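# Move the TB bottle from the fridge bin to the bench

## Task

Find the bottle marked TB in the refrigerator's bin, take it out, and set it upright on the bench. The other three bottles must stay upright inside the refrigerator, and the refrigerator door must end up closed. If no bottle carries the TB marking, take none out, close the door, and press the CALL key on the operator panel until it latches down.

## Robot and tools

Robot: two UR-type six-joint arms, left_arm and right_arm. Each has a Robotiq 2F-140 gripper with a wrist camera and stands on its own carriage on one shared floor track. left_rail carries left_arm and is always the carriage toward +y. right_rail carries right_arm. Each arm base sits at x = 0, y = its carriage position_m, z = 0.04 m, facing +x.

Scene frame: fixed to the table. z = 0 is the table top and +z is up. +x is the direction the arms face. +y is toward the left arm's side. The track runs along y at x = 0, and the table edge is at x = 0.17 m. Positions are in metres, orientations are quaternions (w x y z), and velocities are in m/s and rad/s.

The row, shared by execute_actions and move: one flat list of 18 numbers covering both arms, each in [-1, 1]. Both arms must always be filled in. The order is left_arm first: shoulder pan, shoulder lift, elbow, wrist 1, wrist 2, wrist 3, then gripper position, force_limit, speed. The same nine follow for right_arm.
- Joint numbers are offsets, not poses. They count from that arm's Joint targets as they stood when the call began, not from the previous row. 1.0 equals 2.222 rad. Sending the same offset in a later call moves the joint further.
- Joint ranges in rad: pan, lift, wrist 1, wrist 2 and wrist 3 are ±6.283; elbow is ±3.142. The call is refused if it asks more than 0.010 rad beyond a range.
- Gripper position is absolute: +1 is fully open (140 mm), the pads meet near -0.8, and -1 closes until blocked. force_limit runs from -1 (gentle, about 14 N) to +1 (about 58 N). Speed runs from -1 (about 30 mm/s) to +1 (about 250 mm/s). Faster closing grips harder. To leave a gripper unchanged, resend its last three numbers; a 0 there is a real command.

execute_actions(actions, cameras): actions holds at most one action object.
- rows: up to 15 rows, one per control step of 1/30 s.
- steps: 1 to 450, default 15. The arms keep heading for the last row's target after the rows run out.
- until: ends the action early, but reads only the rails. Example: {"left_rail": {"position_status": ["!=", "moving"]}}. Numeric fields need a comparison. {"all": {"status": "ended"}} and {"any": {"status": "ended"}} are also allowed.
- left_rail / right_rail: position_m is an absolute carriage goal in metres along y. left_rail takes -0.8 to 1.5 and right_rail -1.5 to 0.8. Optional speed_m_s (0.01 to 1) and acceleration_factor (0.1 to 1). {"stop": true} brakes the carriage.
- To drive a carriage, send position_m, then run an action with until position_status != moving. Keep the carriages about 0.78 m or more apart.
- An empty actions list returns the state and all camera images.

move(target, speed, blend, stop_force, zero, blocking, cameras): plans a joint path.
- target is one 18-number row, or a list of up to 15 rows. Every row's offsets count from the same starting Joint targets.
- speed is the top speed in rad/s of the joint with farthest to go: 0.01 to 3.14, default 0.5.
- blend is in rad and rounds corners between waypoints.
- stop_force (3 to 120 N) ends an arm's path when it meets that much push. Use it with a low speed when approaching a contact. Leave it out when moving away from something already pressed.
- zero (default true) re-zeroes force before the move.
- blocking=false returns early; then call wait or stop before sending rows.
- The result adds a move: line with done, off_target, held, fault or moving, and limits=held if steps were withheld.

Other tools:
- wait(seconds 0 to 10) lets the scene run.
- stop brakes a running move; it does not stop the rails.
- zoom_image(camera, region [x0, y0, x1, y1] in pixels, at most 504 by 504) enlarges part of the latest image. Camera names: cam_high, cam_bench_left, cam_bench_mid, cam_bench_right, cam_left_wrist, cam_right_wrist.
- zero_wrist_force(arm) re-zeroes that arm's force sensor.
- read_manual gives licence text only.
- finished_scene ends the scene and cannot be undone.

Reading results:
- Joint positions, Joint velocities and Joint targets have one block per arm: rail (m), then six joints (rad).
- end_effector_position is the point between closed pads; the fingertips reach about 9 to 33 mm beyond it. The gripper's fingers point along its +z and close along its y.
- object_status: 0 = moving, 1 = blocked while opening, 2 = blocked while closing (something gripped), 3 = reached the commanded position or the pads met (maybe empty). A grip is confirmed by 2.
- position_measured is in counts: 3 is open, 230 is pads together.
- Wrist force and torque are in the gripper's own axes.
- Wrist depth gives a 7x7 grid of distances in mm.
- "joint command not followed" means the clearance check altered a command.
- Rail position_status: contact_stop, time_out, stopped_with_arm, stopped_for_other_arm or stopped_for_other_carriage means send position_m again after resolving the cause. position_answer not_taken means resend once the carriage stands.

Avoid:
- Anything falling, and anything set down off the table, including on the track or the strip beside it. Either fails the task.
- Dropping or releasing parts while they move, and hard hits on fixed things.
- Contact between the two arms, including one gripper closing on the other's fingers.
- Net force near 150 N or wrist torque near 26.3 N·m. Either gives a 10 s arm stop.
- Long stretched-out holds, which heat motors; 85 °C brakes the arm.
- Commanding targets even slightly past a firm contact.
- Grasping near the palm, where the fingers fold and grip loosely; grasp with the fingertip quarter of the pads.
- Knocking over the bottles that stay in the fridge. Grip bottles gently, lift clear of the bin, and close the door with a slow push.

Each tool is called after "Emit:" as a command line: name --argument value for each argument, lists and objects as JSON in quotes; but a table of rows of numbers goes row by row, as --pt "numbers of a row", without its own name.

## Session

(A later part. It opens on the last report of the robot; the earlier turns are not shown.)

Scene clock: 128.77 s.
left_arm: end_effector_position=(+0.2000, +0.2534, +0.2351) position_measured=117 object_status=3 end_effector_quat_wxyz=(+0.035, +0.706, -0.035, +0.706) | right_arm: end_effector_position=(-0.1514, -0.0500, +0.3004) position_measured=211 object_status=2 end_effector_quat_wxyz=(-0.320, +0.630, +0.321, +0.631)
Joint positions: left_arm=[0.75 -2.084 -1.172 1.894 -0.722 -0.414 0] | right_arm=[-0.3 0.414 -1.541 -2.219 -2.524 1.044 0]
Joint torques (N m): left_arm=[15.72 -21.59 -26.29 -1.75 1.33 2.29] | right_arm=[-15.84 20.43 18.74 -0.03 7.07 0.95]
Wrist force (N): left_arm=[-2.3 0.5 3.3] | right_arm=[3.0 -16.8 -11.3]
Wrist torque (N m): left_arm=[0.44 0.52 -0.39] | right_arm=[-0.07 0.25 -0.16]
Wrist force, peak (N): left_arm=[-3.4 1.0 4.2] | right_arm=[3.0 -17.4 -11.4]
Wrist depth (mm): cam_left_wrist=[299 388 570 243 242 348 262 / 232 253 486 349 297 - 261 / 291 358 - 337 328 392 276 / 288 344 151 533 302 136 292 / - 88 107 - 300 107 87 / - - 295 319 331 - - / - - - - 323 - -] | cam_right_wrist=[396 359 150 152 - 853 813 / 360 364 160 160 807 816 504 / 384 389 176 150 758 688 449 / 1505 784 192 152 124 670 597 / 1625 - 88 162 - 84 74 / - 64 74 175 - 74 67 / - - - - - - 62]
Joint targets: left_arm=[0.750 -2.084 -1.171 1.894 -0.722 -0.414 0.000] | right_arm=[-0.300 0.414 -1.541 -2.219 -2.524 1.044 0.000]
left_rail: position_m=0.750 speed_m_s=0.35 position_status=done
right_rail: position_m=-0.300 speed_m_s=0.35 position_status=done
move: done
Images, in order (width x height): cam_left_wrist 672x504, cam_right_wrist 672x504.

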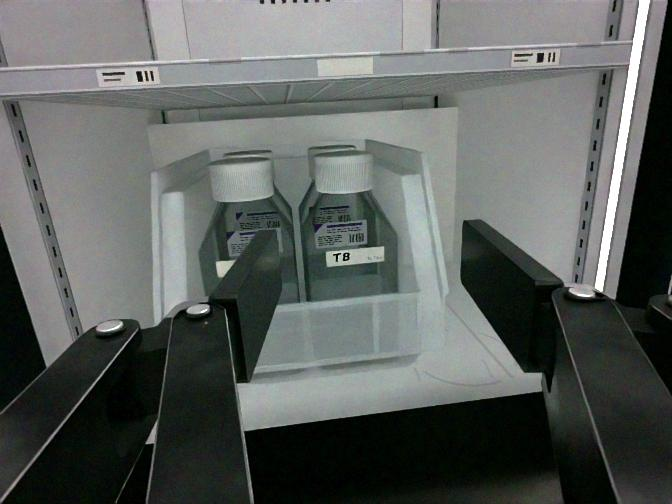

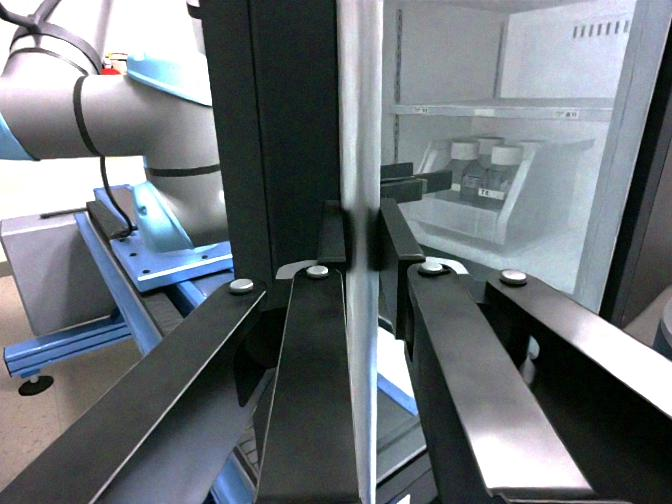

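Emit:
zoom_image --camera "cam_right_wrist" --region '[380, 80, 630, 290]'

Emit:
zoom_image --camera "cam_left_wrist" --region '[140, 40, 470, 400]'

Scaled by 2.016.

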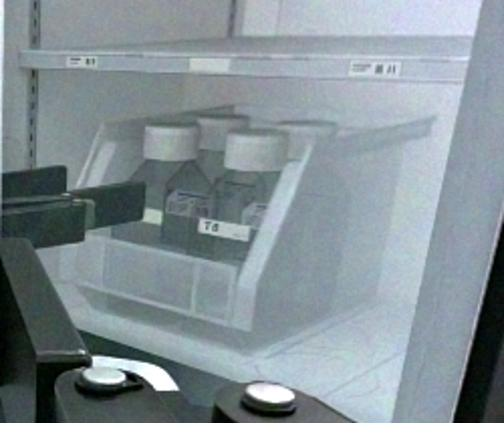

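Scaled by 1.400.

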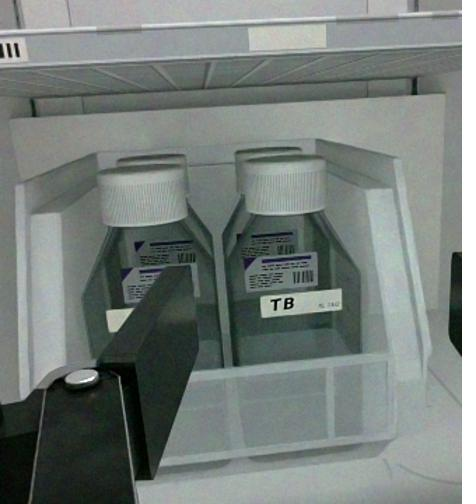

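Emit:
move --pt "0 0 0 0 0 0 -0.06 0.5 -0.7 0 0 0 0 0 0 -1 0.5 -1" --pt "0.1058 -0.0134 0.0172 -0.0043 0.1062 0 -0.06 0.5 -0.7 0 0 0 0 0 0 -1 0.5 -1" --speed 0.15 --cameras '["cam_left_wrist","cam_right_wrist"]'

Scene clock: 136.23 s.
left_arm: end_effector_position=(+0.3153, +0.2537, +0.2372) position_measured=136 object_status=3 end_effector_quat_wxyz=(+0.036, +0.706, -0.035, +0.706) | right_arm: end_effector_position=(-0.1514, -0.0500, +0.3004) position_measured=211 object_status=2 end_effector_quat_wxyz=(-0.320, +0.630, +0.321, +0.631)
Joint positions: left_arm=[0.75 -1.849 -1.201 1.932 -0.732 -0.178 0] | right_arm=[-0.3 0.414 -1.541 -2.219 -2.524 1.044 0]
Joint torques (N m): left_arm=[15.06 -43.33 -7.21 -2.41 1.47 2.27] | right_arm=[-16.16 20.31 18.3 -0.06 7 0.97]
Wrist force (N): left_arm=[-2.5 0.5 3.5] | right_arm=[3.0 -17.2 -11.3]
Wrist torque (N m): left_arm=[0.44 0.58 -0.40] | right_arm=[-0.17 0.26 -0.15]
Wrist force, peak (N): left_arm=[-2.3 0.2 4.2] | right_arm=[3.1 -17.2 -11.7]
Wrist depth (mm): cam_left_wrist=[127 129 132 136 138 142 147 / 290 367 254 340 417 310 - / 302 277 281 222 246 382 - / 186 200 136 281 169 200 - / 180 95 109 292 - 90 88 / - 76 308 326 223 - - / - - - - 189 - -] | cam_right_wrist=[- 424 150 151 - 837 684 / - 390 160 160 779 646 394 / - 813 171 150 584 705 - / - 843 192 139 122 674 - / 1766 - 88 162 - 84 74 / - 64 74 175 - 74 67 / - - - - - - 62]
Joint targets: left_arm=[0.750 -1.849 -1.201 1.932 -0.732 -0.178 0.000] | right_arm=[-0.300 0.414 -1.541 -2.219 -2.524 1.044 0.000]
left_rail: position_m=0.750 speed_m_s=0.35 position_status=done
right_rail: position_m=-0.300 speed_m_s=0.35 position_status=done
move: done
Images, in order (width x height): cam_left_wrist 672x504, cam_right_wrist 672x504.

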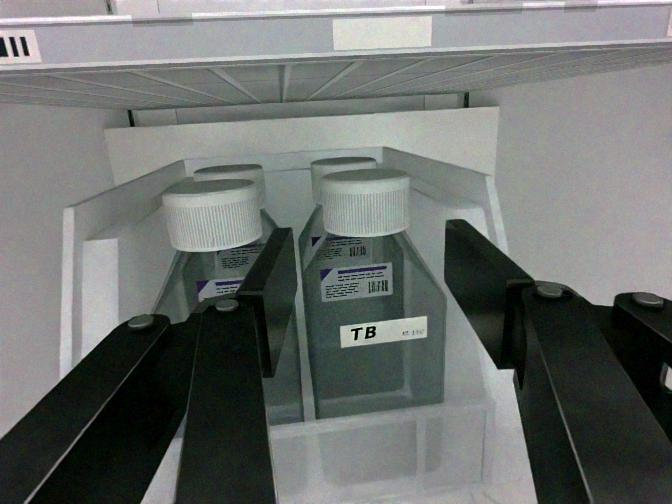

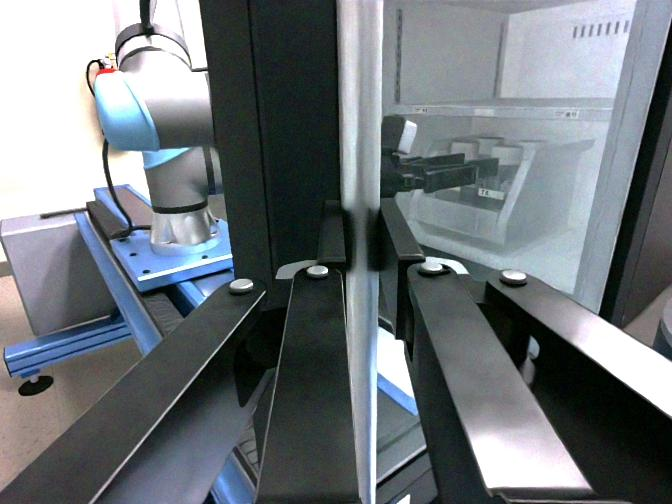

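Emit:
move --target '[0.0714,0.0079,-0.0209,0.0134,0.0713,0,-0.06,0.5,-0.7,0,0,0,0,0,0,-1,0.5,-1]' --speed 0.06 --stop_force 8 --cameras '["cam_left_wrist"]'

Scene clock: 141.90 s.
left_arm: end_effector_position=(+0.3871, +0.2463, +0.2431) position_measured=136 object_status=3 end_effector_quat_wxyz=(+0.036, +0.706, -0.035, +0.706) | right_arm: end_effector_position=(-0.1514, -0.0500, +0.3004) position_measured=211 object_status=2 end_effector_quat_wxyz=(-0.320, +0.630, +0.321, +0.631)
Joint positions: left_arm=[0.75 -1.69 -1.184 1.886 -0.702 -0.019 0] | right_arm=[-0.3 0.414 -1.541 -2.219 -2.524 1.044 0]
Joint torques (N m): left_arm=[16.18 -21.05 -26.86 2.68 1.35 2.31] | right_arm=[-16.09 21.17 18.39 -0.11 7.08 1.02]
Wrist force (N): left_arm=[-2.3 0.6 3.1] | right_arm=[2.9 -17.3 -11.5]
Wrist torque (N m): left_arm=[0.44 0.52 -0.40] | right_arm=[-0.18 0.29 -0.16]
Wrist force, peak (N): left_arm=[-2.6 0.6 3.5] | right_arm=[2.8 -17.2 -12.0]
Wrist depth (mm): cam_left_wrist=[- 67 68 70 79 75 97 / 291 158 193 238 295 - - / 304 303 326 217 226 377 - / 181 132 162 142 144 140 - / - 129 109 211 142 90 88 / - 76 - - 306 - - / - - - - - - -] | cam_right_wrist=[2492 - 150 152 768 908 - / 2492 2578 160 160 724 873 503 / 2735 822 171 150 559 662 429 / - 837 192 152 124 646 609 / 1602 - 88 162 - 84 74 / - 64 74 175 - 74 67 / - - - - - - 62]
Joint targets: left_arm=[0.750 -1.690 -1.184 1.886 -0.702 -0.019 0.000] | right_arm=[-0.300 0.414 -1.541 -2.219 -2.524 1.044 0.000]
left_rail: position_m=0.750 speed_m_s=0.35 position_status=done
right_rail: position_m=-0.300 speed_m_s=0.35 position_status=done
move: done
Images, in order (width x height): cam_left_wrist 672x504.

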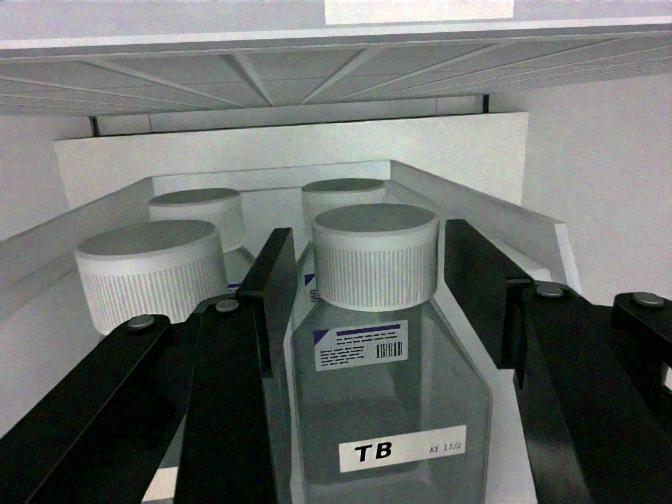

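Emit:
execute_actions --actions '[{"rows":[[0,0,0,0,0,0,-1,0.3,-1,0,0,0,0,0,0,-1,0.5,-1]],"steps":60}]' --cameras '["cam_left_wrist"]'

Scene clock: 144.47 s.
left_arm: end_effector_position=(+0.3871, +0.2463, +0.2430) position_measured=161 object_status=2 end_effector_quat_wxyz=(+0.036, +0.706, -0.035, +0.706) | right_arm: end_effector_position=(-0.1514, -0.0500, +0.3004) position_measured=211 object_status=2 end_effector_quat_wxyz=(-0.320, +0.630, +0.321, +0.631)
Joint positions: left_arm=[0.75 -1.69 -1.184 1.886 -0.702 -0.019 0] | right_arm=[-0.3 0.414 -1.541 -2.219 -2.524 1.044 0]
Joint torques (N m): left_arm=[10.71 -34.28 -22.79 0.76 -1.39 2.33] | right_arm=[-16.08 20.99 17.86 -0.14 6.67 0.96]
Wrist force (N): left_arm=[-6.3 0.4 3.3] | right_arm=[3.7 -17.1 -11.5]
Wrist torque (N m): left_arm=[0.41 0.55 -0.40] | right_arm=[-0.14 0.29 -0.15]
Wrist force, peak (N): left_arm=[-6.8 0.6 3.4] | right_arm=[4.1 -17.3 -11.6]
Wrist depth (mm): cam_left_wrist=[- 67 68 70 80 75 98 / 292 155 172 232 267 - - / 302 234 331 243 250 - - / 192 132 158 142 140 146 - / - 131 105 151 139 85 91 / - 79 - 316 - - - / - - - - 241 - -] | cam_right_wrist=[- - 150 152 816 859 - / - - 160 160 748 - - / 2520 801 171 150 569 703 451 / - 834 192 153 135 660 574 / 1674 - 88 162 - 84 74 / - 64 74 175 - 74 67 / - - - - - - 62]
Joint targets: left_arm=[0.750 -1.690 -1.184 1.886 -0.702 -0.019 0.000] | right_arm=[-0.300 0.414 -1.541 -2.219 -2.524 1.044 0.000]
left_rail: position_m=0.750 speed_m_s=0.35 position_status=done
right_rail: position_m=-0.300 speed_m_s=0.35 position_status=done
Images, in order (width x height): cam_left_wrist 672x504.

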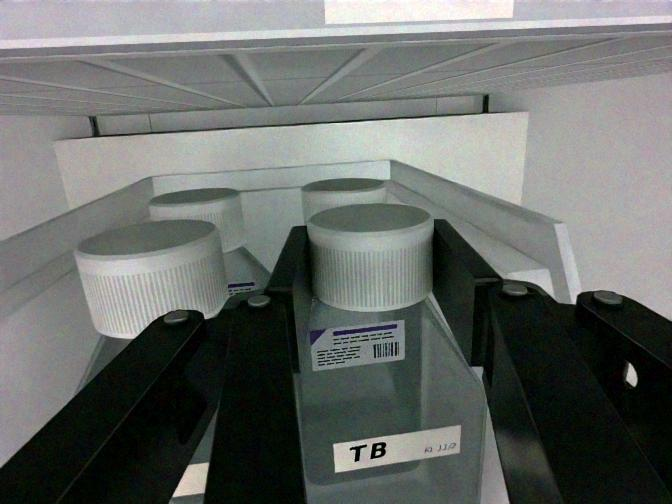

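Emit:
move --target '[0,-0.0198,-0.0139,0.0337,0,0,-1,0.3,-1,0,0,0,0,0,0,-1,0.5,-1]' --speed 0.04 --stop_force 15 --cameras '["cam_left_wrist","cam_right_wrist"]'

Scene clock: 147.67 s.
left_arm: end_effector_position=(+0.3870, +0.2457, +0.2728) position_measured=161 object_status=2 end_effector_quat_wxyz=(+0.036, +0.706, -0.035, +0.706) | right_arm: end_effector_position=(-0.1514, -0.0500, +0.3004) position_measured=211 object_status=2 end_effector_quat_wxyz=(-0.320, +0.630, +0.321, +0.631)
Joint positions: left_arm=[0.75 -1.69 -1.228 1.855 -0.627 -0.019 0] | right_arm=[-0.3 0.414 -1.541 -2.219 -2.524 1.044 0]
Joint torques (N m): left_arm=[4.4 -46.14 -30.07 2.8 -1.13 2.48] | right_arm=[-16.06 20.68 18.17 -0.14 5.98 1.01]
Wrist force (N): left_arm=[-6.8 0.4 2.9] | right_arm=[4.1 -17.0 -11.4]
Wrist torque (N m): left_arm=[0.40 0.65 -0.41] | right_arm=[-0.14 0.20 -0.15]
Wrist force, peak (N): left_arm=[-7.0 0.4 3.2] | right_arm=[4.1 -17.2 -11.7]
Wrist depth (mm): cam_left_wrist=[343 393 397 407 - 422 259 / 316 399 416 149 102 204 107 / - 73 75 78 80 83 84 / - 238 223 142 140 351 264 / 180 158 99 146 123 90 91 / - 79 - - - - - / - - - 146 - - -] | cam_right_wrist=[- 2549 150 152 - 863 758 / 2136 846 160 160 595 630 530 / 4005 825 171 151 520 712 438 / 1558 831 184 153 122 654 586 / 1547 - 88 162 - 84 74 / - 64 74 175 - 74 67 / - - - - - - 62]
Joint targets: left_arm=[0.750 -1.690 -1.228 1.855 -0.627 -0.019 0.000] | right_arm=[-0.300 0.414 -1.541 -2.219 -2.524 1.044 0.000]
left_rail: position_m=0.750 speed_m_s=0.35 position_status=done
right_rail: position_m=-0.300 speed_m_s=0.35 position_status=done
move: done
Images, in order (width x height): cam_left_wrist 672x504, cam_right_wrist 672x504.

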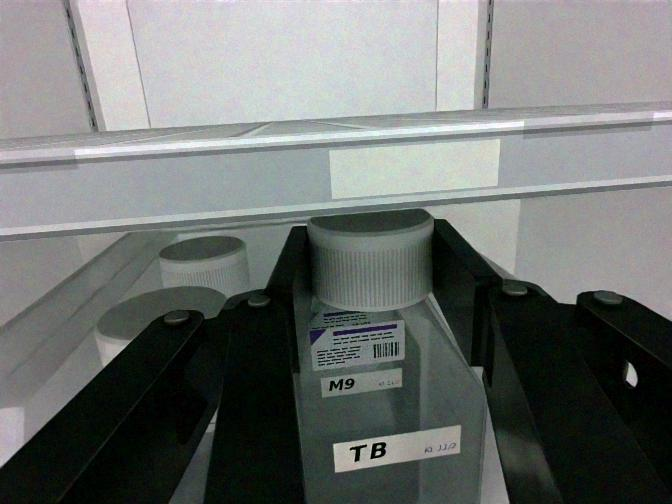

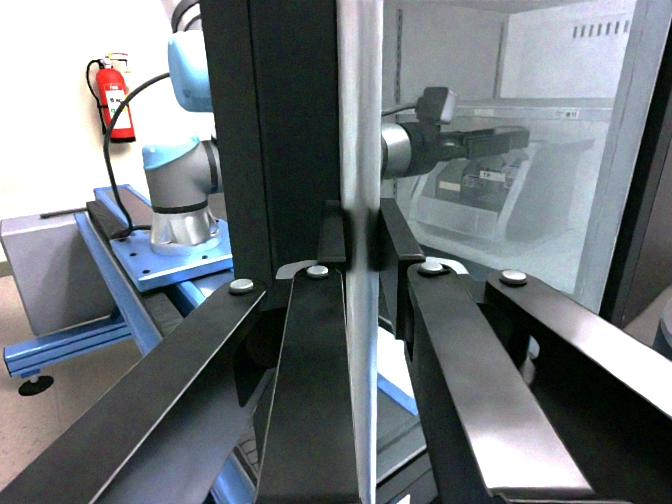

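Emit:
zoom_image --camera "cam_right_wrist" --region '[400, 90, 600, 270]'

Scaled by 2.520.

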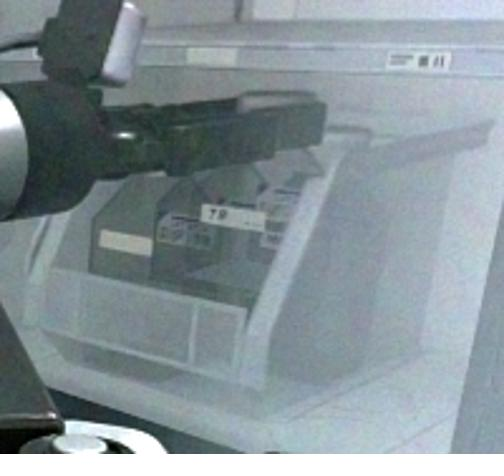

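Emit:
move --target '[0,-0.0099,-0.0068,0.0167,0,0,-1,0.3,-1,0,0,0,0,0,0,-1,0.5,-1]' --speed 0.03 --stop_force 8 --cameras '["cam_left_wrist","cam_right_wrist"]'

Emit:
zoom_image --camera "cam_right_wrist" --region '[400, 90, 600, 270]'

Scene clock: 150.83 s.
left_arm: end_effector_position=(+0.3871, +0.2462, +0.2878) position_measured=161 object_status=2 end_effector_quat_wxyz=(+0.036, +0.706, -0.035, +0.706) | right_arm: end_effector_position=(-0.1514, -0.0500, +0.3004) position_measured=211 object_status=2 end_effector_quat_wxyz=(-0.320, +0.630, +0.321, +0.631)
Joint positions: left_arm=[0.75 -1.69 -1.25 1.84 -0.59 -0.019 0] | right_arm=[-0.3 0.414 -1.541 -2.219 -2.524 1.044 0]
Joint torques (N m): left_arm=[-1.18 -45.16 -30.58 2.82 -1.29 2.25] | right_arm=[-15.83 21.26 18.02 -0.16 5.42 1.07]
Wrist force (N): left_arm=[-6.6 0.6 3.2] | right_arm=[4.2 -17.0 -11.7]
Wrist torque (N m): left_arm=[0.43 0.61 -0.41] | right_arm=[-0.12 0.20 -0.16]
Wrist force, peak (N): left_arm=[-6.9 0.7 3.4] | right_arm=[4.0 -17.2 -11.9]
Wrist depth (mm): cam_left_wrist=[305 388 - - - 379 237 / 329 - - 431 305 318 211 / 218 143 136 120 110 105 95 / - 78 80 81 85 87 89 / 187 83 92 145 139 85 90 / - 79 - 376 - - - / - - - 290 295 - -] | cam_right_wrist=[- - 150 152 - 837 773 / 2465 - 160 160 574 632 - / 2386 831 171 150 546 726 446 / - 828 188 152 115 670 586 / 2058 - 88 162 - 84 74 / - 64 74 175 - 74 67 / - - - - - - 62]
Joint targets: left_arm=[0.750 -1.690 -1.250 1.840 -0.590 -0.019 0.000] | right_arm=[-0.300 0.414 -1.541 -2.219 -2.524 1.044 0.000]
left_rail: position_m=0.750 speed_m_s=0.35 position_status=done
right_rail: position_m=-0.300 speed_m_s=0.35 position_status=done
move: done
Images, in order (width x height): cam_left_wrist 672x504, cam_right_wrist 672x504.

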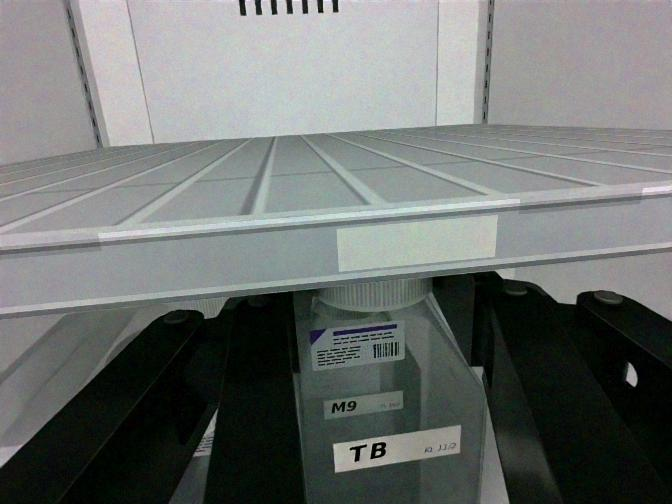

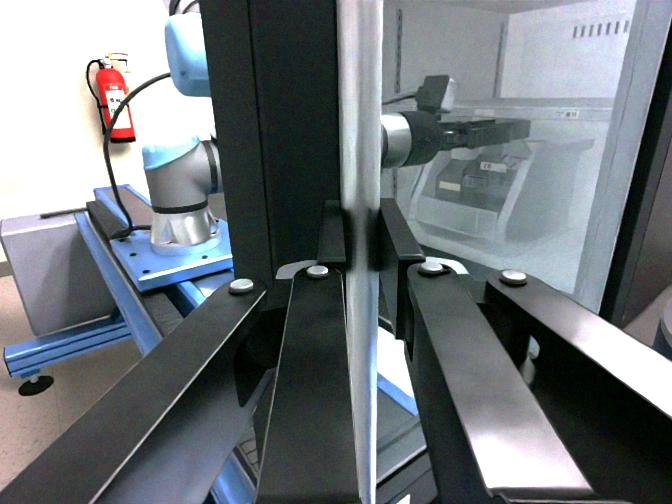

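Scaled by 2.520.

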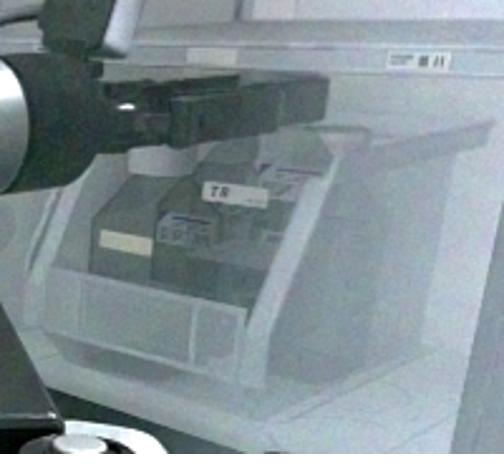

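Emit:
move --pt "-0.039 -0.0046 0.0064 -0.0018 -0.0391 0 -1 0.3 -1 0 0 0 0 0 0 -1 0.5 -1" --pt "-0.0775 -0.0061 0.0084 -0.0023 -0.0775 0 -1 0.3 -1 0 0 0 0 0 0 -1 0.5 -1" --speed 0.05 --blend 0.01 --stop_force 6 --cameras '["cam_left_wrist","cam_right_wrist"]'

Emit:
zoom_image --camera "cam_right_wrist" --region '[400, 90, 600, 270]'

Scene clock: 156.03 s.
left_arm: end_effector_position=(+0.3217, +0.2459, +0.2879) position_measured=161 object_status=2 end_effector_quat_wxyz=(+0.036, +0.706, -0.035, +0.706) | right_arm: end_effector_position=(-0.1514, -0.0500, +0.3004) position_measured=211 object_status=2 end_effector_quat_wxyz=(-0.320, +0.630, +0.321, +0.631)
Joint positions: left_arm=[0.75 -1.831 -1.262 1.857 -0.595 -0.16 0] | right_arm=[-0.3 0.414 -1.541 -2.219 -2.524 1.044 0]
Joint torques (N m): left_arm=[15.66 -30.78 -32.95 1.36 1.29 2.28] | right_arm=[-15.31 20.77 18.05 -0.13 4.39 1]
Wrist force (N): left_arm=[-17.6 0.0 2.3] | right_arm=[5.5 -16.1 -11.3]
Wrist torque (N m): left_arm=[0.38 0.64 -0.39] | right_arm=[-0.08 0.22 -0.14]
Wrist force, peak (N): left_arm=[-21.9 -1.1 8.5] | right_arm=[5.3 -17.9 -12.3]
Wrist depth (mm): cam_left_wrist=[338 441 - 469 482 - 230 / 351 429 - 487 498 299 247 / 214 144 143 145 148 154 157 / 307 237 280 144 139 316 294 / 274 236 - 148 142 90 90 / - 79 - 417 309 - - / - - - - - - -] | cam_right_wrist=[2608 368 150 152 753 843 795 / 2386 385 160 160 530 605 496 / 2639 807 171 150 787 690 451 / 1516 819 192 152 122 658 575 / 1625 - 88 162 - 84 74 / - 64 74 175 - 74 67 / - - - - - - 62]
Joint targets: left_arm=[0.750 -1.831 -1.262 1.857 -0.595 -0.160 0.000] | right_arm=[-0.300 0.414 -1.541 -2.219 -2.524 1.044 0.000]
left_rail: position_m=0.750 speed_m_s=0.35 position_status=done
right_rail: position_m=-0.300 speed_m_s=0.35 position_status=done
move: contact (left_arm); path passed 1 of 2 targets; left_arm: the shoulder pan is farthest, 0.031 rad from its target
Images, in order (width x height): cam_left_wrist 672x504, cam_right_wrist 672x504.

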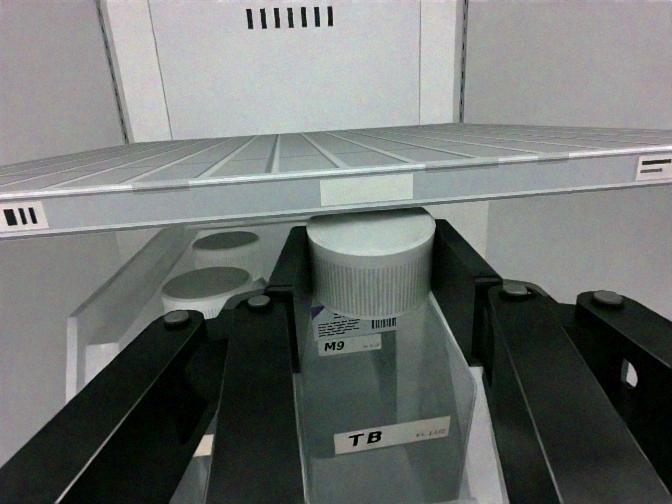

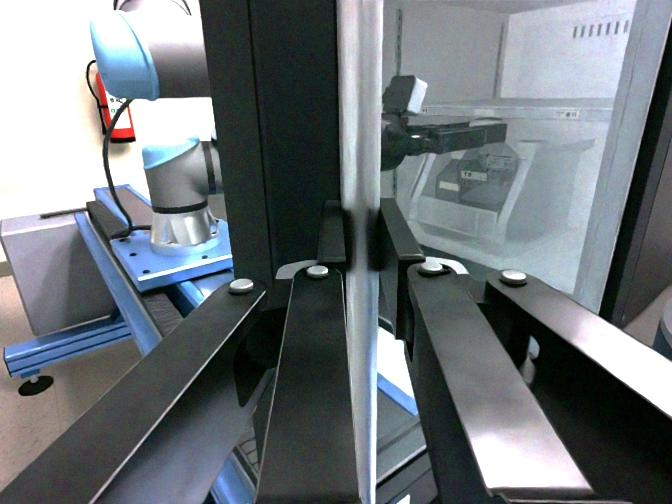

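Scaled by 2.520.

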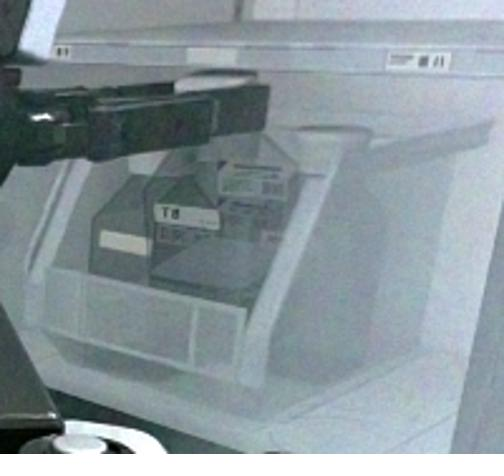

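Emit:
move --target '[0,0.0033,0.0023,-0.0056,0,0,-1,0.3,-1,0,0,0,0,0,0,-1,0.5,-1]' --speed 0.03 --cameras '["cam_left_wrist"]'

Scene clock: 157.60 s.
left_arm: end_effector_position=(+0.3216, +0.2457, +0.2830) position_measured=161 object_status=2 end_effector_quat_wxyz=(+0.036, +0.706, -0.035, +0.706) | right_arm: end_effector_position=(-0.1514, -0.0500, +0.3004) position_measured=211 object_status=2 end_effector_quat_wxyz=(-0.320, +0.630, +0.321, +0.631)
Joint positions: left_arm=[0.75 -1.831 -1.255 1.862 -0.607 -0.16 0] | right_arm=[-0.3 0.414 -1.541 -2.219 -2.524 1.044 0]
Joint torques (N m): left_arm=[12.65 -19.66 -10.83 -2.19 1.35 2.36] | right_arm=[-15.91 20.52 18.31 -0.17 4.11 1.08]
Wrist force (N): left_arm=[-5.8 0.6 5.6] | right_arm=[4.6 -17.0 -11.6]
Wrist torque (N m): left_arm=[0.50 1.03 -0.34] | right_arm=[-0.12 0.20 -0.15]
Wrist force, peak (N): left_arm=[-18.1 0.0 2.0] | right_arm=[4.4 -17.1 -11.6]
Wrist depth (mm): cam_left_wrist=[320 454 462 - 480 365 236 / 310 445 358 - 457 292 227 / 158 138 140 145 146 148 236 / 310 317 281 144 139 410 276 / 271 209 99 148 143 84 90 / - 79 - 392 - - - / - - - 303 - - -] | cam_right_wrist=[- 369 150 152 - 816 766 / - 383 160 160 688 620 532 / - 825 171 151 755 728 461 / - 843 192 152 135 646 566 / 2178 - 88 162 - 84 74 / - 64 74 175 - 74 67 / - - - - - - 62]
Joint targets: left_arm=[0.750 -1.831 -1.255 1.862 -0.607 -0.160 0.000] | right_arm=[-0.300 0.414 -1.541 -2.219 -2.524 1.044 0.000]
left_rail: position_m=0.750 speed_m_s=0.35 position_status=done
right_rail: position_m=-0.300 speed_m_s=0.35 position_status=done
move: done
Images, in order (width x height): cam_left_wrist 672x504.

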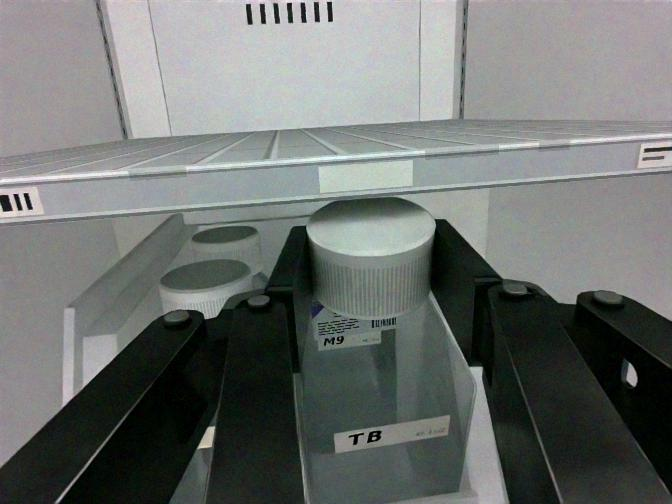

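Emit:
move --target '[-0.0379,0,0,0,-0.0379,0,-1,0.3,-1,0,0,0,0,0,0,-1,0.5,-1]' --speed 0.05 --stop_force 18 --zero false --cameras '["cam_left_wrist","cam_right_wrist"]'

Emit:
zoom_image --camera "cam_right_wrist" --region '[400, 90, 600, 270]'

Scene clock: 161.83 s.
left_arm: end_effector_position=(+0.2818, +0.2463, +0.2829) position_measured=161 object_status=2 end_effector_quat_wxyz=(+0.036, +0.706, -0.035, +0.706) | right_arm: end_effector_position=(-0.1514, -0.0500, +0.3004) position_measured=211 object_status=2 end_effector_quat_wxyz=(-0.320, +0.630, +0.321, +0.631)
Joint positions: left_arm=[0.75 -1.915 -1.255 1.862 -0.607 -0.244 0] | right_arm=[-0.3 0.414 -1.541 -2.219 -2.524 1.044 0]
Joint torques (N m): left_arm=[-16.22 -21.64 -18.88 -1.54 -0.08 1.25] | right_arm=[-16.13 20.62 18.09 -0.32 3.57 0.95]
Wrist force (N): left_arm=[-7.9 -2.6 6.9] | right_arm=[4.9 -17.1 -11.6]
Wrist torque (N m): left_arm=[0.73 1.07 0.14] | right_arm=[-0.14 0.20 -0.15]
Wrist force, peak (N): left_arm=[-8.1 -3.2 6.9] | right_arm=[5.0 -17.4 -11.9]
Wrist depth (mm): cam_left_wrist=[340 444 - - - - - / 324 437 - - 365 317 226 / 172 175 179 180 184 187 - / 292 308 316 144 142 322 287 / 293 - - 147 123 84 91 / - 79 - - - - - / - - - 227 228 - -] | cam_right_wrist=[346 378 150 152 766 880 735 / 3031 - 160 160 643 615 517 / - 801 171 150 743 710 444 / 1580 840 192 152 124 666 550 / 2096 - 88 162 - 84 74 / - 64 74 175 - 74 67 / - - - - - - 62]
Joint targets: left_arm=[0.750 -1.915 -1.255 1.862 -0.607 -0.244 0.000] | right_arm=[-0.300 0.414 -1.541 -2.219 -2.524 1.044 0.000]
left_rail: position_m=0.750 speed_m_s=0.35 position_status=done
right_rail: position_m=-0.300 speed_m_s=0.35 position_status=done
move: done
Images, in order (width x height): cam_left_wrist 672x504, cam_right_wrist 672x504.

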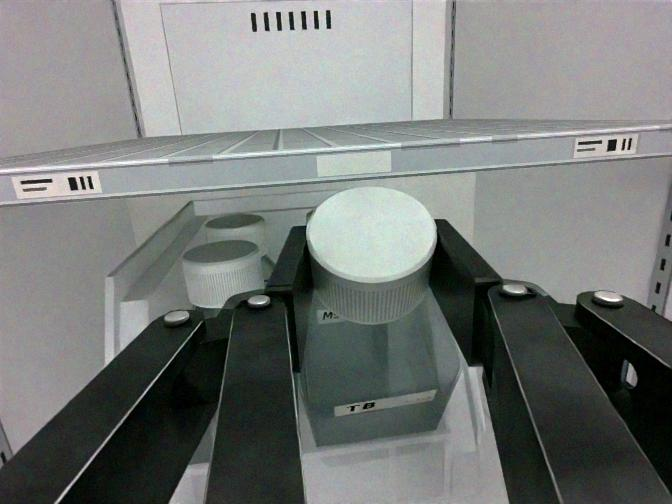

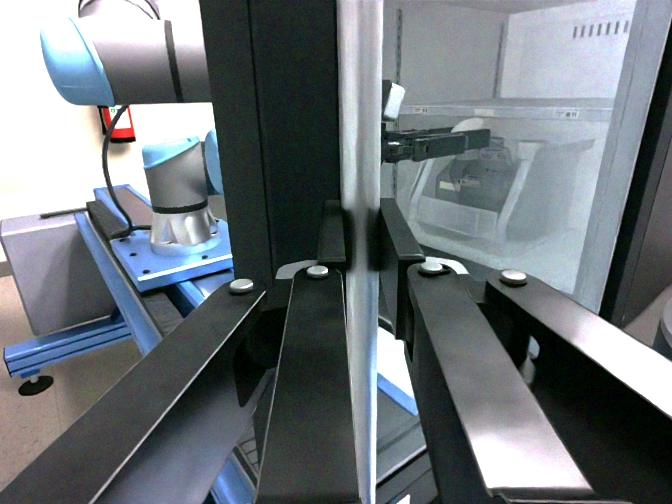

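Scaled by 2.520.

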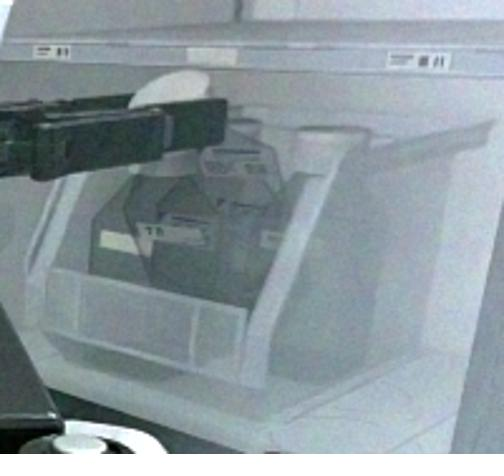

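Emit:
move --target '[0,-0.0148,-0.0137,0.0285,0,0,-1,0.3,-1,0,0,0,0,0,0,-1,0.5,-1]' --speed 0.04 --stop_force 12 --cameras '["cam_left_wrist","cam_right_wrist"]'

Emit:
zoom_image --camera "cam_right_wrist" --region '[400, 90, 600, 270]'

Scene clock: 165.53 s.
left_arm: end_effector_position=(+0.2817, +0.2462, +0.3079) position_measured=161 object_status=2 end_effector_quat_wxyz=(+0.036, +0.706, -0.035, +0.706) | right_arm: end_effector_position=(-0.1514, -0.0500, +0.3004) position_measured=211 object_status=2 end_effector_quat_wxyz=(-0.320, +0.630, +0.321, +0.631)
Joint positions: left_arm=[0.75 -1.915 -1.287 1.831 -0.544 -0.244 0] | right_arm=[-0.3 0.414 -1.541 -2.219 -2.524 1.044 0]
Joint torques (N m): left_arm=[-3.14 -43.94 -31.42 3.66 1.39 -1.68] | right_arm=[-15.32 20.7 18.13 -0.09 3.64 1]
Wrist force (N): left_arm=[-8.0 0.9 2.9] | right_arm=[5.2 -16.6 -11.0]
Wrist torque (N m): left_arm=[0.51 0.73 -0.41] | right_arm=[-0.15 0.15 -0.15]
Wrist force, peak (N): left_arm=[-8.5 -2.7 6.6] | right_arm=[4.8 -17.4 -11.9]
Wrist depth (mm): cam_left_wrist=[334 494 508 - - 362 - / 321 466 509 589 494 388 241 / 282 306 271 255 236 214 204 / 178 180 184 150 143 363 252 / 281 - 99 149 149 84 91 / - 79 - - - - - / - - - 341 - - -] | cam_right_wrist=[345 359 150 152 - 779 766 / - - 160 160 598 639 412 / - 810 171 150 856 690 - / 1466 837 192 152 122 670 600 / 1838 - 88 162 - 84 78 / - 64 74 175 - 74 67 / - - - - - - 62]
Joint targets: left_arm=[0.750 -1.915 -1.287 1.831 -0.544 -0.244 0.000] | right_arm=[-0.300 0.414 -1.541 -2.219 -2.524 1.044 0.000]
left_rail: position_m=0.750 speed_m_s=0.35 position_status=done
right_rail: position_m=-0.300 speed_m_s=0.35 position_status=done
move: done
Images, in order (width x height): cam_left_wrist 672x504, cam_right_wrist 672x504.

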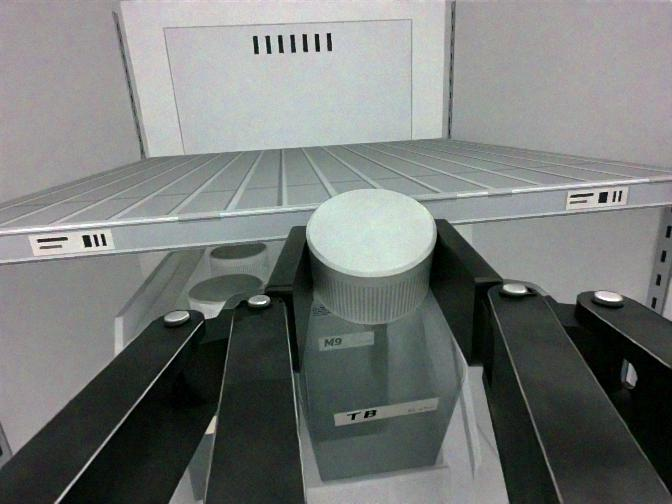

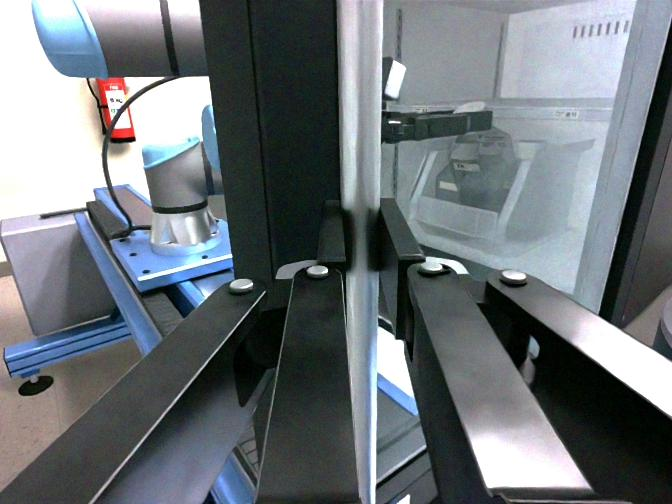

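Scaled by 2.520.

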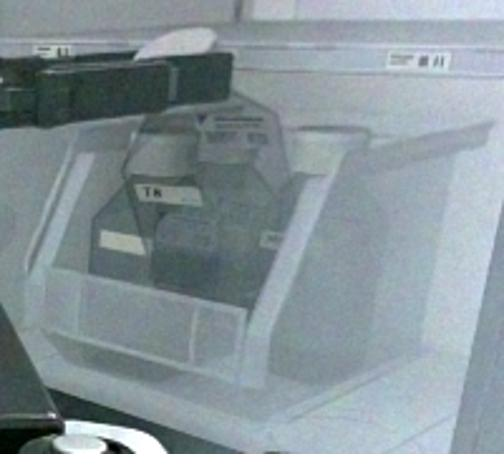

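Emit:
move --pt "0 -0.0125 -0.0127 0.0252 0 0 -1 0.3 -1 0 0 0 0 0 0 -1 0.5 -1" --pt "-0.0474 -0.0064 -0.0207 0.0271 -0.0475 0 -1 0.3 -1 0 0 0 0 0 0 -1 0.5 -1" --pt "-0.098 0.007 -0.0388 0.0318 -0.0981 0 -1 0.3 -1 0 0 0 0 0 0 -1 0.5 -1" --speed 0.07 --stop_force 6 --cameras '["cam_left_wrist","cam_right_wrist"]'

Emit:
zoom_image --camera "cam_right_wrist" --region '[380, 70, 600, 270]'

Scene clock: 167.90 s.
left_arm: end_effector_position=(+0.2817, +0.2463, +0.3188) position_measured=161 object_status=2 end_effector_quat_wxyz=(+0.036, +0.706, -0.035, +0.706) | right_arm: end_effector_position=(-0.1514, -0.0500, +0.3004) position_measured=211 object_status=2 end_effector_quat_wxyz=(-0.320, +0.630, +0.321, +0.631)
Joint positions: left_arm=[0.75 -1.915 -1.301 1.818 -0.516 -0.244 0] | right_arm=[-0.3 0.414 -1.541 -2.219 -2.524 1.044 0]
Joint torques (N m): left_arm=[2.84 -18.2 -12.96 -1.97 0.75 -2.24] | right_arm=[-16.04 20.29 17.86 -0.18 3.67 0.99]
Wrist force (N): left_arm=[-5.6 2.0 3.5] | right_arm=[6.3 -17.1 -11.4]
Wrist torque (N m): left_arm=[0.76 0.58 -0.39] | right_arm=[-0.15 0.18 -0.15]
Wrist force, peak (N): left_arm=[-28.7 1.3 -2.2] | right_arm=[6.2 -17.4 -11.6]
Wrist depth (mm): cam_left_wrist=[333 440 491 506 - - - / 329 460 527 533 - - 259 / 280 375 341 318 298 239 218 / 183 186 188 147 145 200 207 / - - - 145 123 84 91 / - 79 - - - - - / - - - - - - -] | cam_right_wrist=[343 359 150 152 - 831 758 / 2549 - 160 160 516 571 - / - 782 163 149 - - - / 1547 837 192 152 115 656 551 / 1838 - 88 162 - 84 74 / - 64 74 175 - 74 67 / - - - - - - 62]
Joint targets: left_arm=[0.750 -1.915 -1.301 1.818 -0.516 -0.244 0.000] | right_arm=[-0.300 0.414 -1.541 -2.219 -2.524 1.044 0.000]
left_rail: position_m=0.750 speed_m_s=0.35 position_status=done
right_rail: position_m=-0.300 speed_m_s=0.35 position_status=done
move: contact (left_arm); path passed 0 of 3 targets; left_arm: the shoulder pan is farthest, 0.218 rad from its target
Images, in order (width x height): cam_left_wrist 672x504, cam_right_wrist 672x504.

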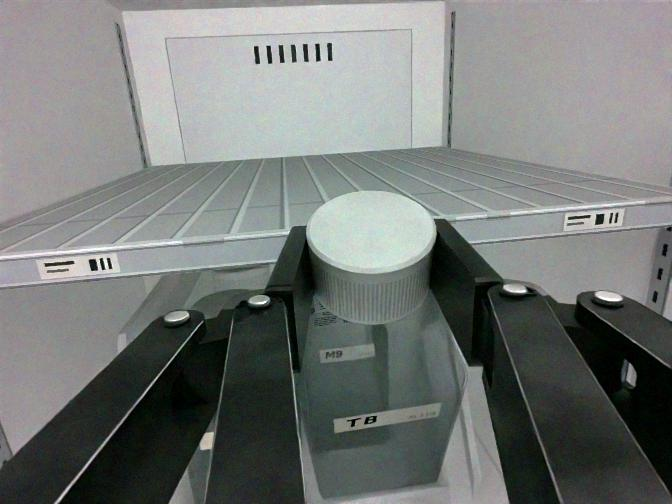

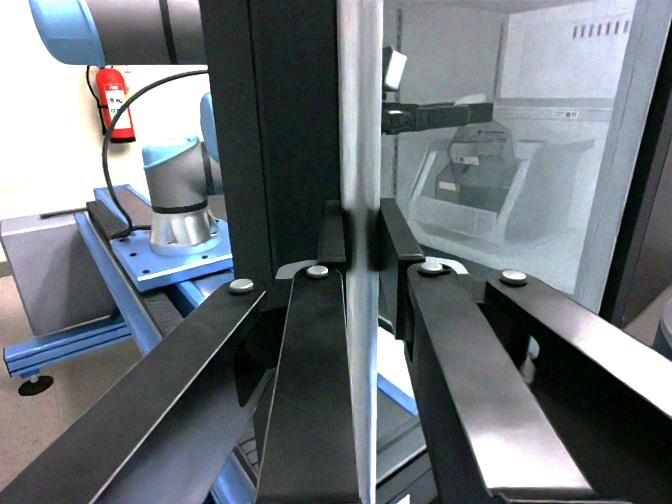

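Scaled by 2.291.

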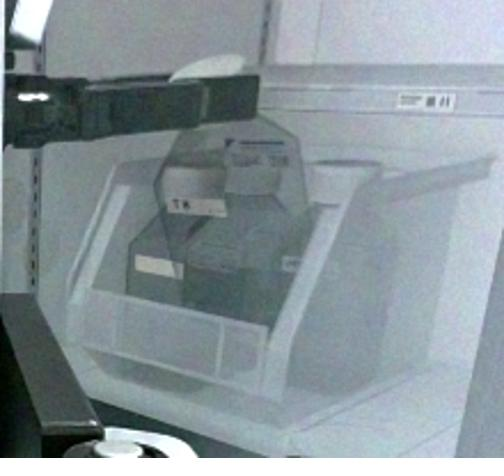

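Emit:
move --pt "0 0.0018 0.0023 -0.0045 0 0 -1 0.3 -1 0 0 0 0 0 0 -1 0.5 -1" --pt "-0.0368 0.0059 -0.0032 -0.0032 -0.0369 0 -1 0.3 -1 0 0 0 0 0 0 -1 0.5 -1" --speed 0.05 --stop_force 10 --cameras '["cam_left_wrist","cam_right_wrist"]'

Emit:
zoom_image --camera "cam_right_wrist" --region '[380, 70, 600, 270]'

Scene clock: 171.57 s.
left_arm: end_effector_position=(+0.2415, +0.2463, +0.3151) position_measured=161 object_status=2 end_effector_quat_wxyz=(+0.036, +0.706, -0.035, +0.706) | right_arm: end_effector_position=(-0.1514, -0.0500, +0.3004) position_measured=211 object_status=2 end_effector_quat_wxyz=(-0.320, +0.630, +0.321, +0.631)
Joint positions: left_arm=[0.75 -1.997 -1.288 1.81 -0.524 -0.326 0] | right_arm=[-0.3 0.414 -1.541 -2.219 -2.524 1.044 0]
Joint torques (N m): left_arm=[-15.63 -19.09 -32.69 2.55 0.05 -2.06] | right_arm=[-15.65 20.68 17.75 -0.14 3.7 0.94]
Wrist force (N): left_arm=[-6.3 -2.0 5.3] | right_arm=[6.4 -17.3 -11.9]
Wrist torque (N m): left_arm=[1.04 0.80 0.13] | right_arm=[-0.15 0.12 -0.14]
Wrist force, peak (N): left_arm=[-7.1 -2.3 5.5] | right_arm=[6.0 -17.6 -11.9]
Wrist depth (mm): cam_left_wrist=[327 438 - 544 - - - / 320 - 560 553 568 - 256 / 275 292 318 305 279 258 247 / 267 222 226 145 144 - 271 / 282 323 - 149 139 84 91 / - 79 - - - - - / - - - 279 283 - -] | cam_right_wrist=[352 353 150 152 750 840 - / - 366 160 160 569 603 738 / 2702 816 173 150 - 804 506 / 1526 843 192 153 666 648 603 / 1625 - 88 162 - 84 74 / - 64 74 175 - 74 67 / - - - - - - 62]
Joint targets: left_arm=[0.750 -1.997 -1.288 1.810 -0.524 -0.326 0.000] | right_arm=[-0.300 0.414 -1.541 -2.219 -2.524 1.044 0.000]
left_rail: position_m=0.750 speed_m_s=0.35 position_status=done
right_rail: position_m=-0.300 speed_m_s=0.35 position_status=done
move: done
Images, in order (width x height): cam_left_wrist 672x504, cam_right_wrist 672x504.

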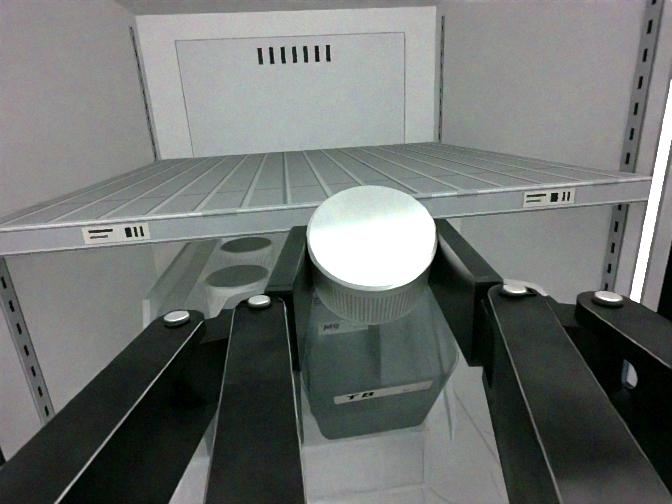

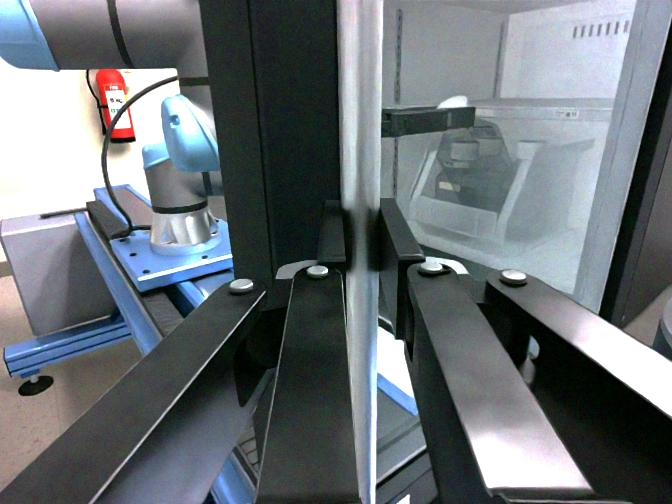

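Scaled by 2.291.

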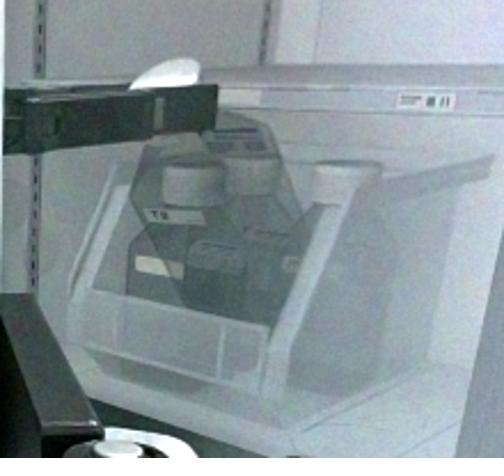

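Emit:
move --pt "0 -0.0262 -0.0358 0.062 0 0 -1 0.3 -1 0 0 0 0 0 0 -1 0.5 -1" --pt "-0.083 -0.0012 -0.068 0.0692 -0.0831 0 -1 0.3 -1 0 0 0 0 0 0 -1 0.5 -1" --speed 0.07 --stop_force 8 --cameras '["cam_left_wrist","cam_right_wrist"]'

Emit:
zoom_image --camera "cam_right_wrist" --region '[380, 70, 600, 270]'

Scene clock: 178.07 s.
left_arm: end_effector_position=(+0.1417, +0.2464, +0.3697) position_measured=161 object_status=2 end_effector_quat_wxyz=(+0.036, +0.706, -0.035, +0.706) | right_arm: end_effector_position=(-0.1514, -0.0500, +0.3004) position_measured=211 object_status=2 end_effector_quat_wxyz=(-0.320, +0.630, +0.321, +0.631)
Joint positions: left_arm=[0.75 -2.181 -1.291 1.659 -0.37 -0.511 0] | right_arm=[-0.3 0.414 -1.541 -2.219 -2.524 1.044 0]
Joint torques (N m): left_arm=[-13.71 -20.68 -31.11 4.83 -1.51 -2.13] | right_arm=[-15.87 20.41 17.83 -0.08 3.67 1.05]
Wrist force (N): left_arm=[-6.5 2.3 2.5] | right_arm=[6.2 -17.0 -11.2]
Wrist torque (N m): left_arm=[0.79 0.44 -0.40] | right_arm=[-0.16 0.18 -0.14]
Wrist force, peak (N): left_arm=[-6.6 -1.7 5.6] | right_arm=[6.2 -17.2 -11.9]
Wrist depth (mm): cam_left_wrist=[299 321 341 401 357 - 258 / 306 494 690 - 505 416 279 / 316 431 595 545 508 352 320 / 311 358 372 145 145 357 300 / 311 370 - 148 123 85 91 / - 79 - - 407 - - / - - - 413 413 - -] | cam_right_wrist=[306 328 150 152 - 850 - / 322 341 160 160 558 843 511 / - 784 171 150 731 753 496 / 1602 837 192 152 135 646 - / - - 88 162 - 84 74 / - 64 74 175 - 74 67 / - - - - - - 62]
Joint targets: left_arm=[0.750 -2.181 -1.291 1.659 -0.370 -0.511 0.000] | right_arm=[-0.300 0.414 -1.541 -2.219 -2.524 1.044 0.000]
left_rail: position_m=0.750 speed_m_s=0.35 position_status=done
right_rail: position_m=-0.300 speed_m_s=0.35 position_status=done
move: done
Images, in order (width x height): cam_left_wrist 672x504, cam_right_wrist 672x504.

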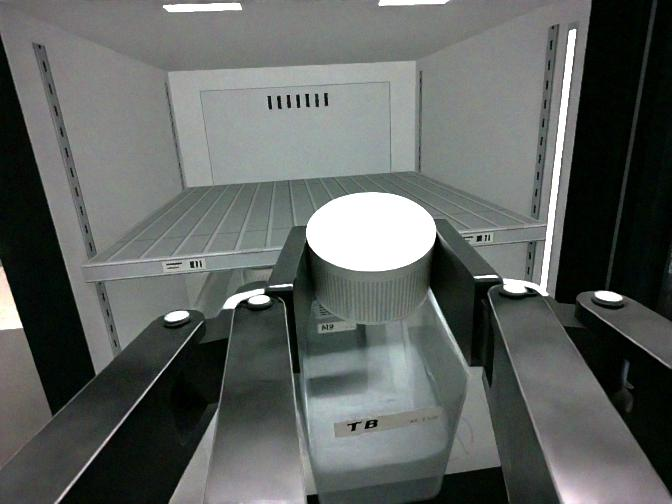

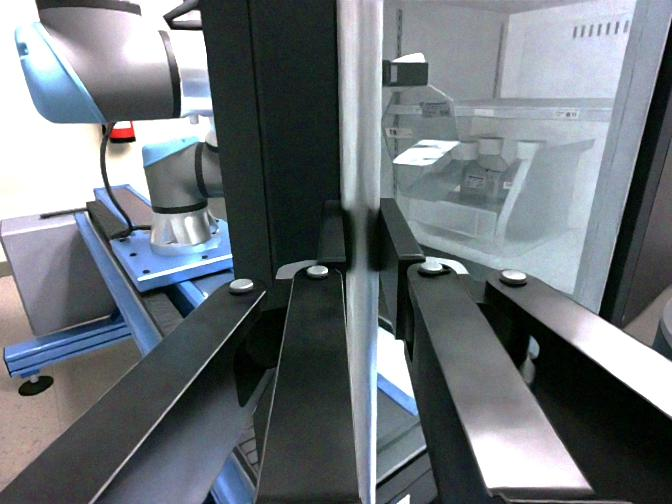

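Scaled by 2.291.

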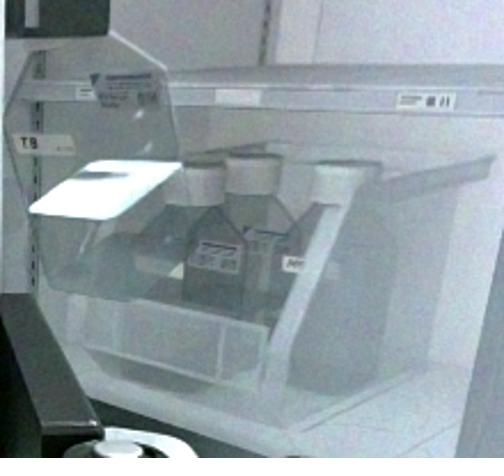

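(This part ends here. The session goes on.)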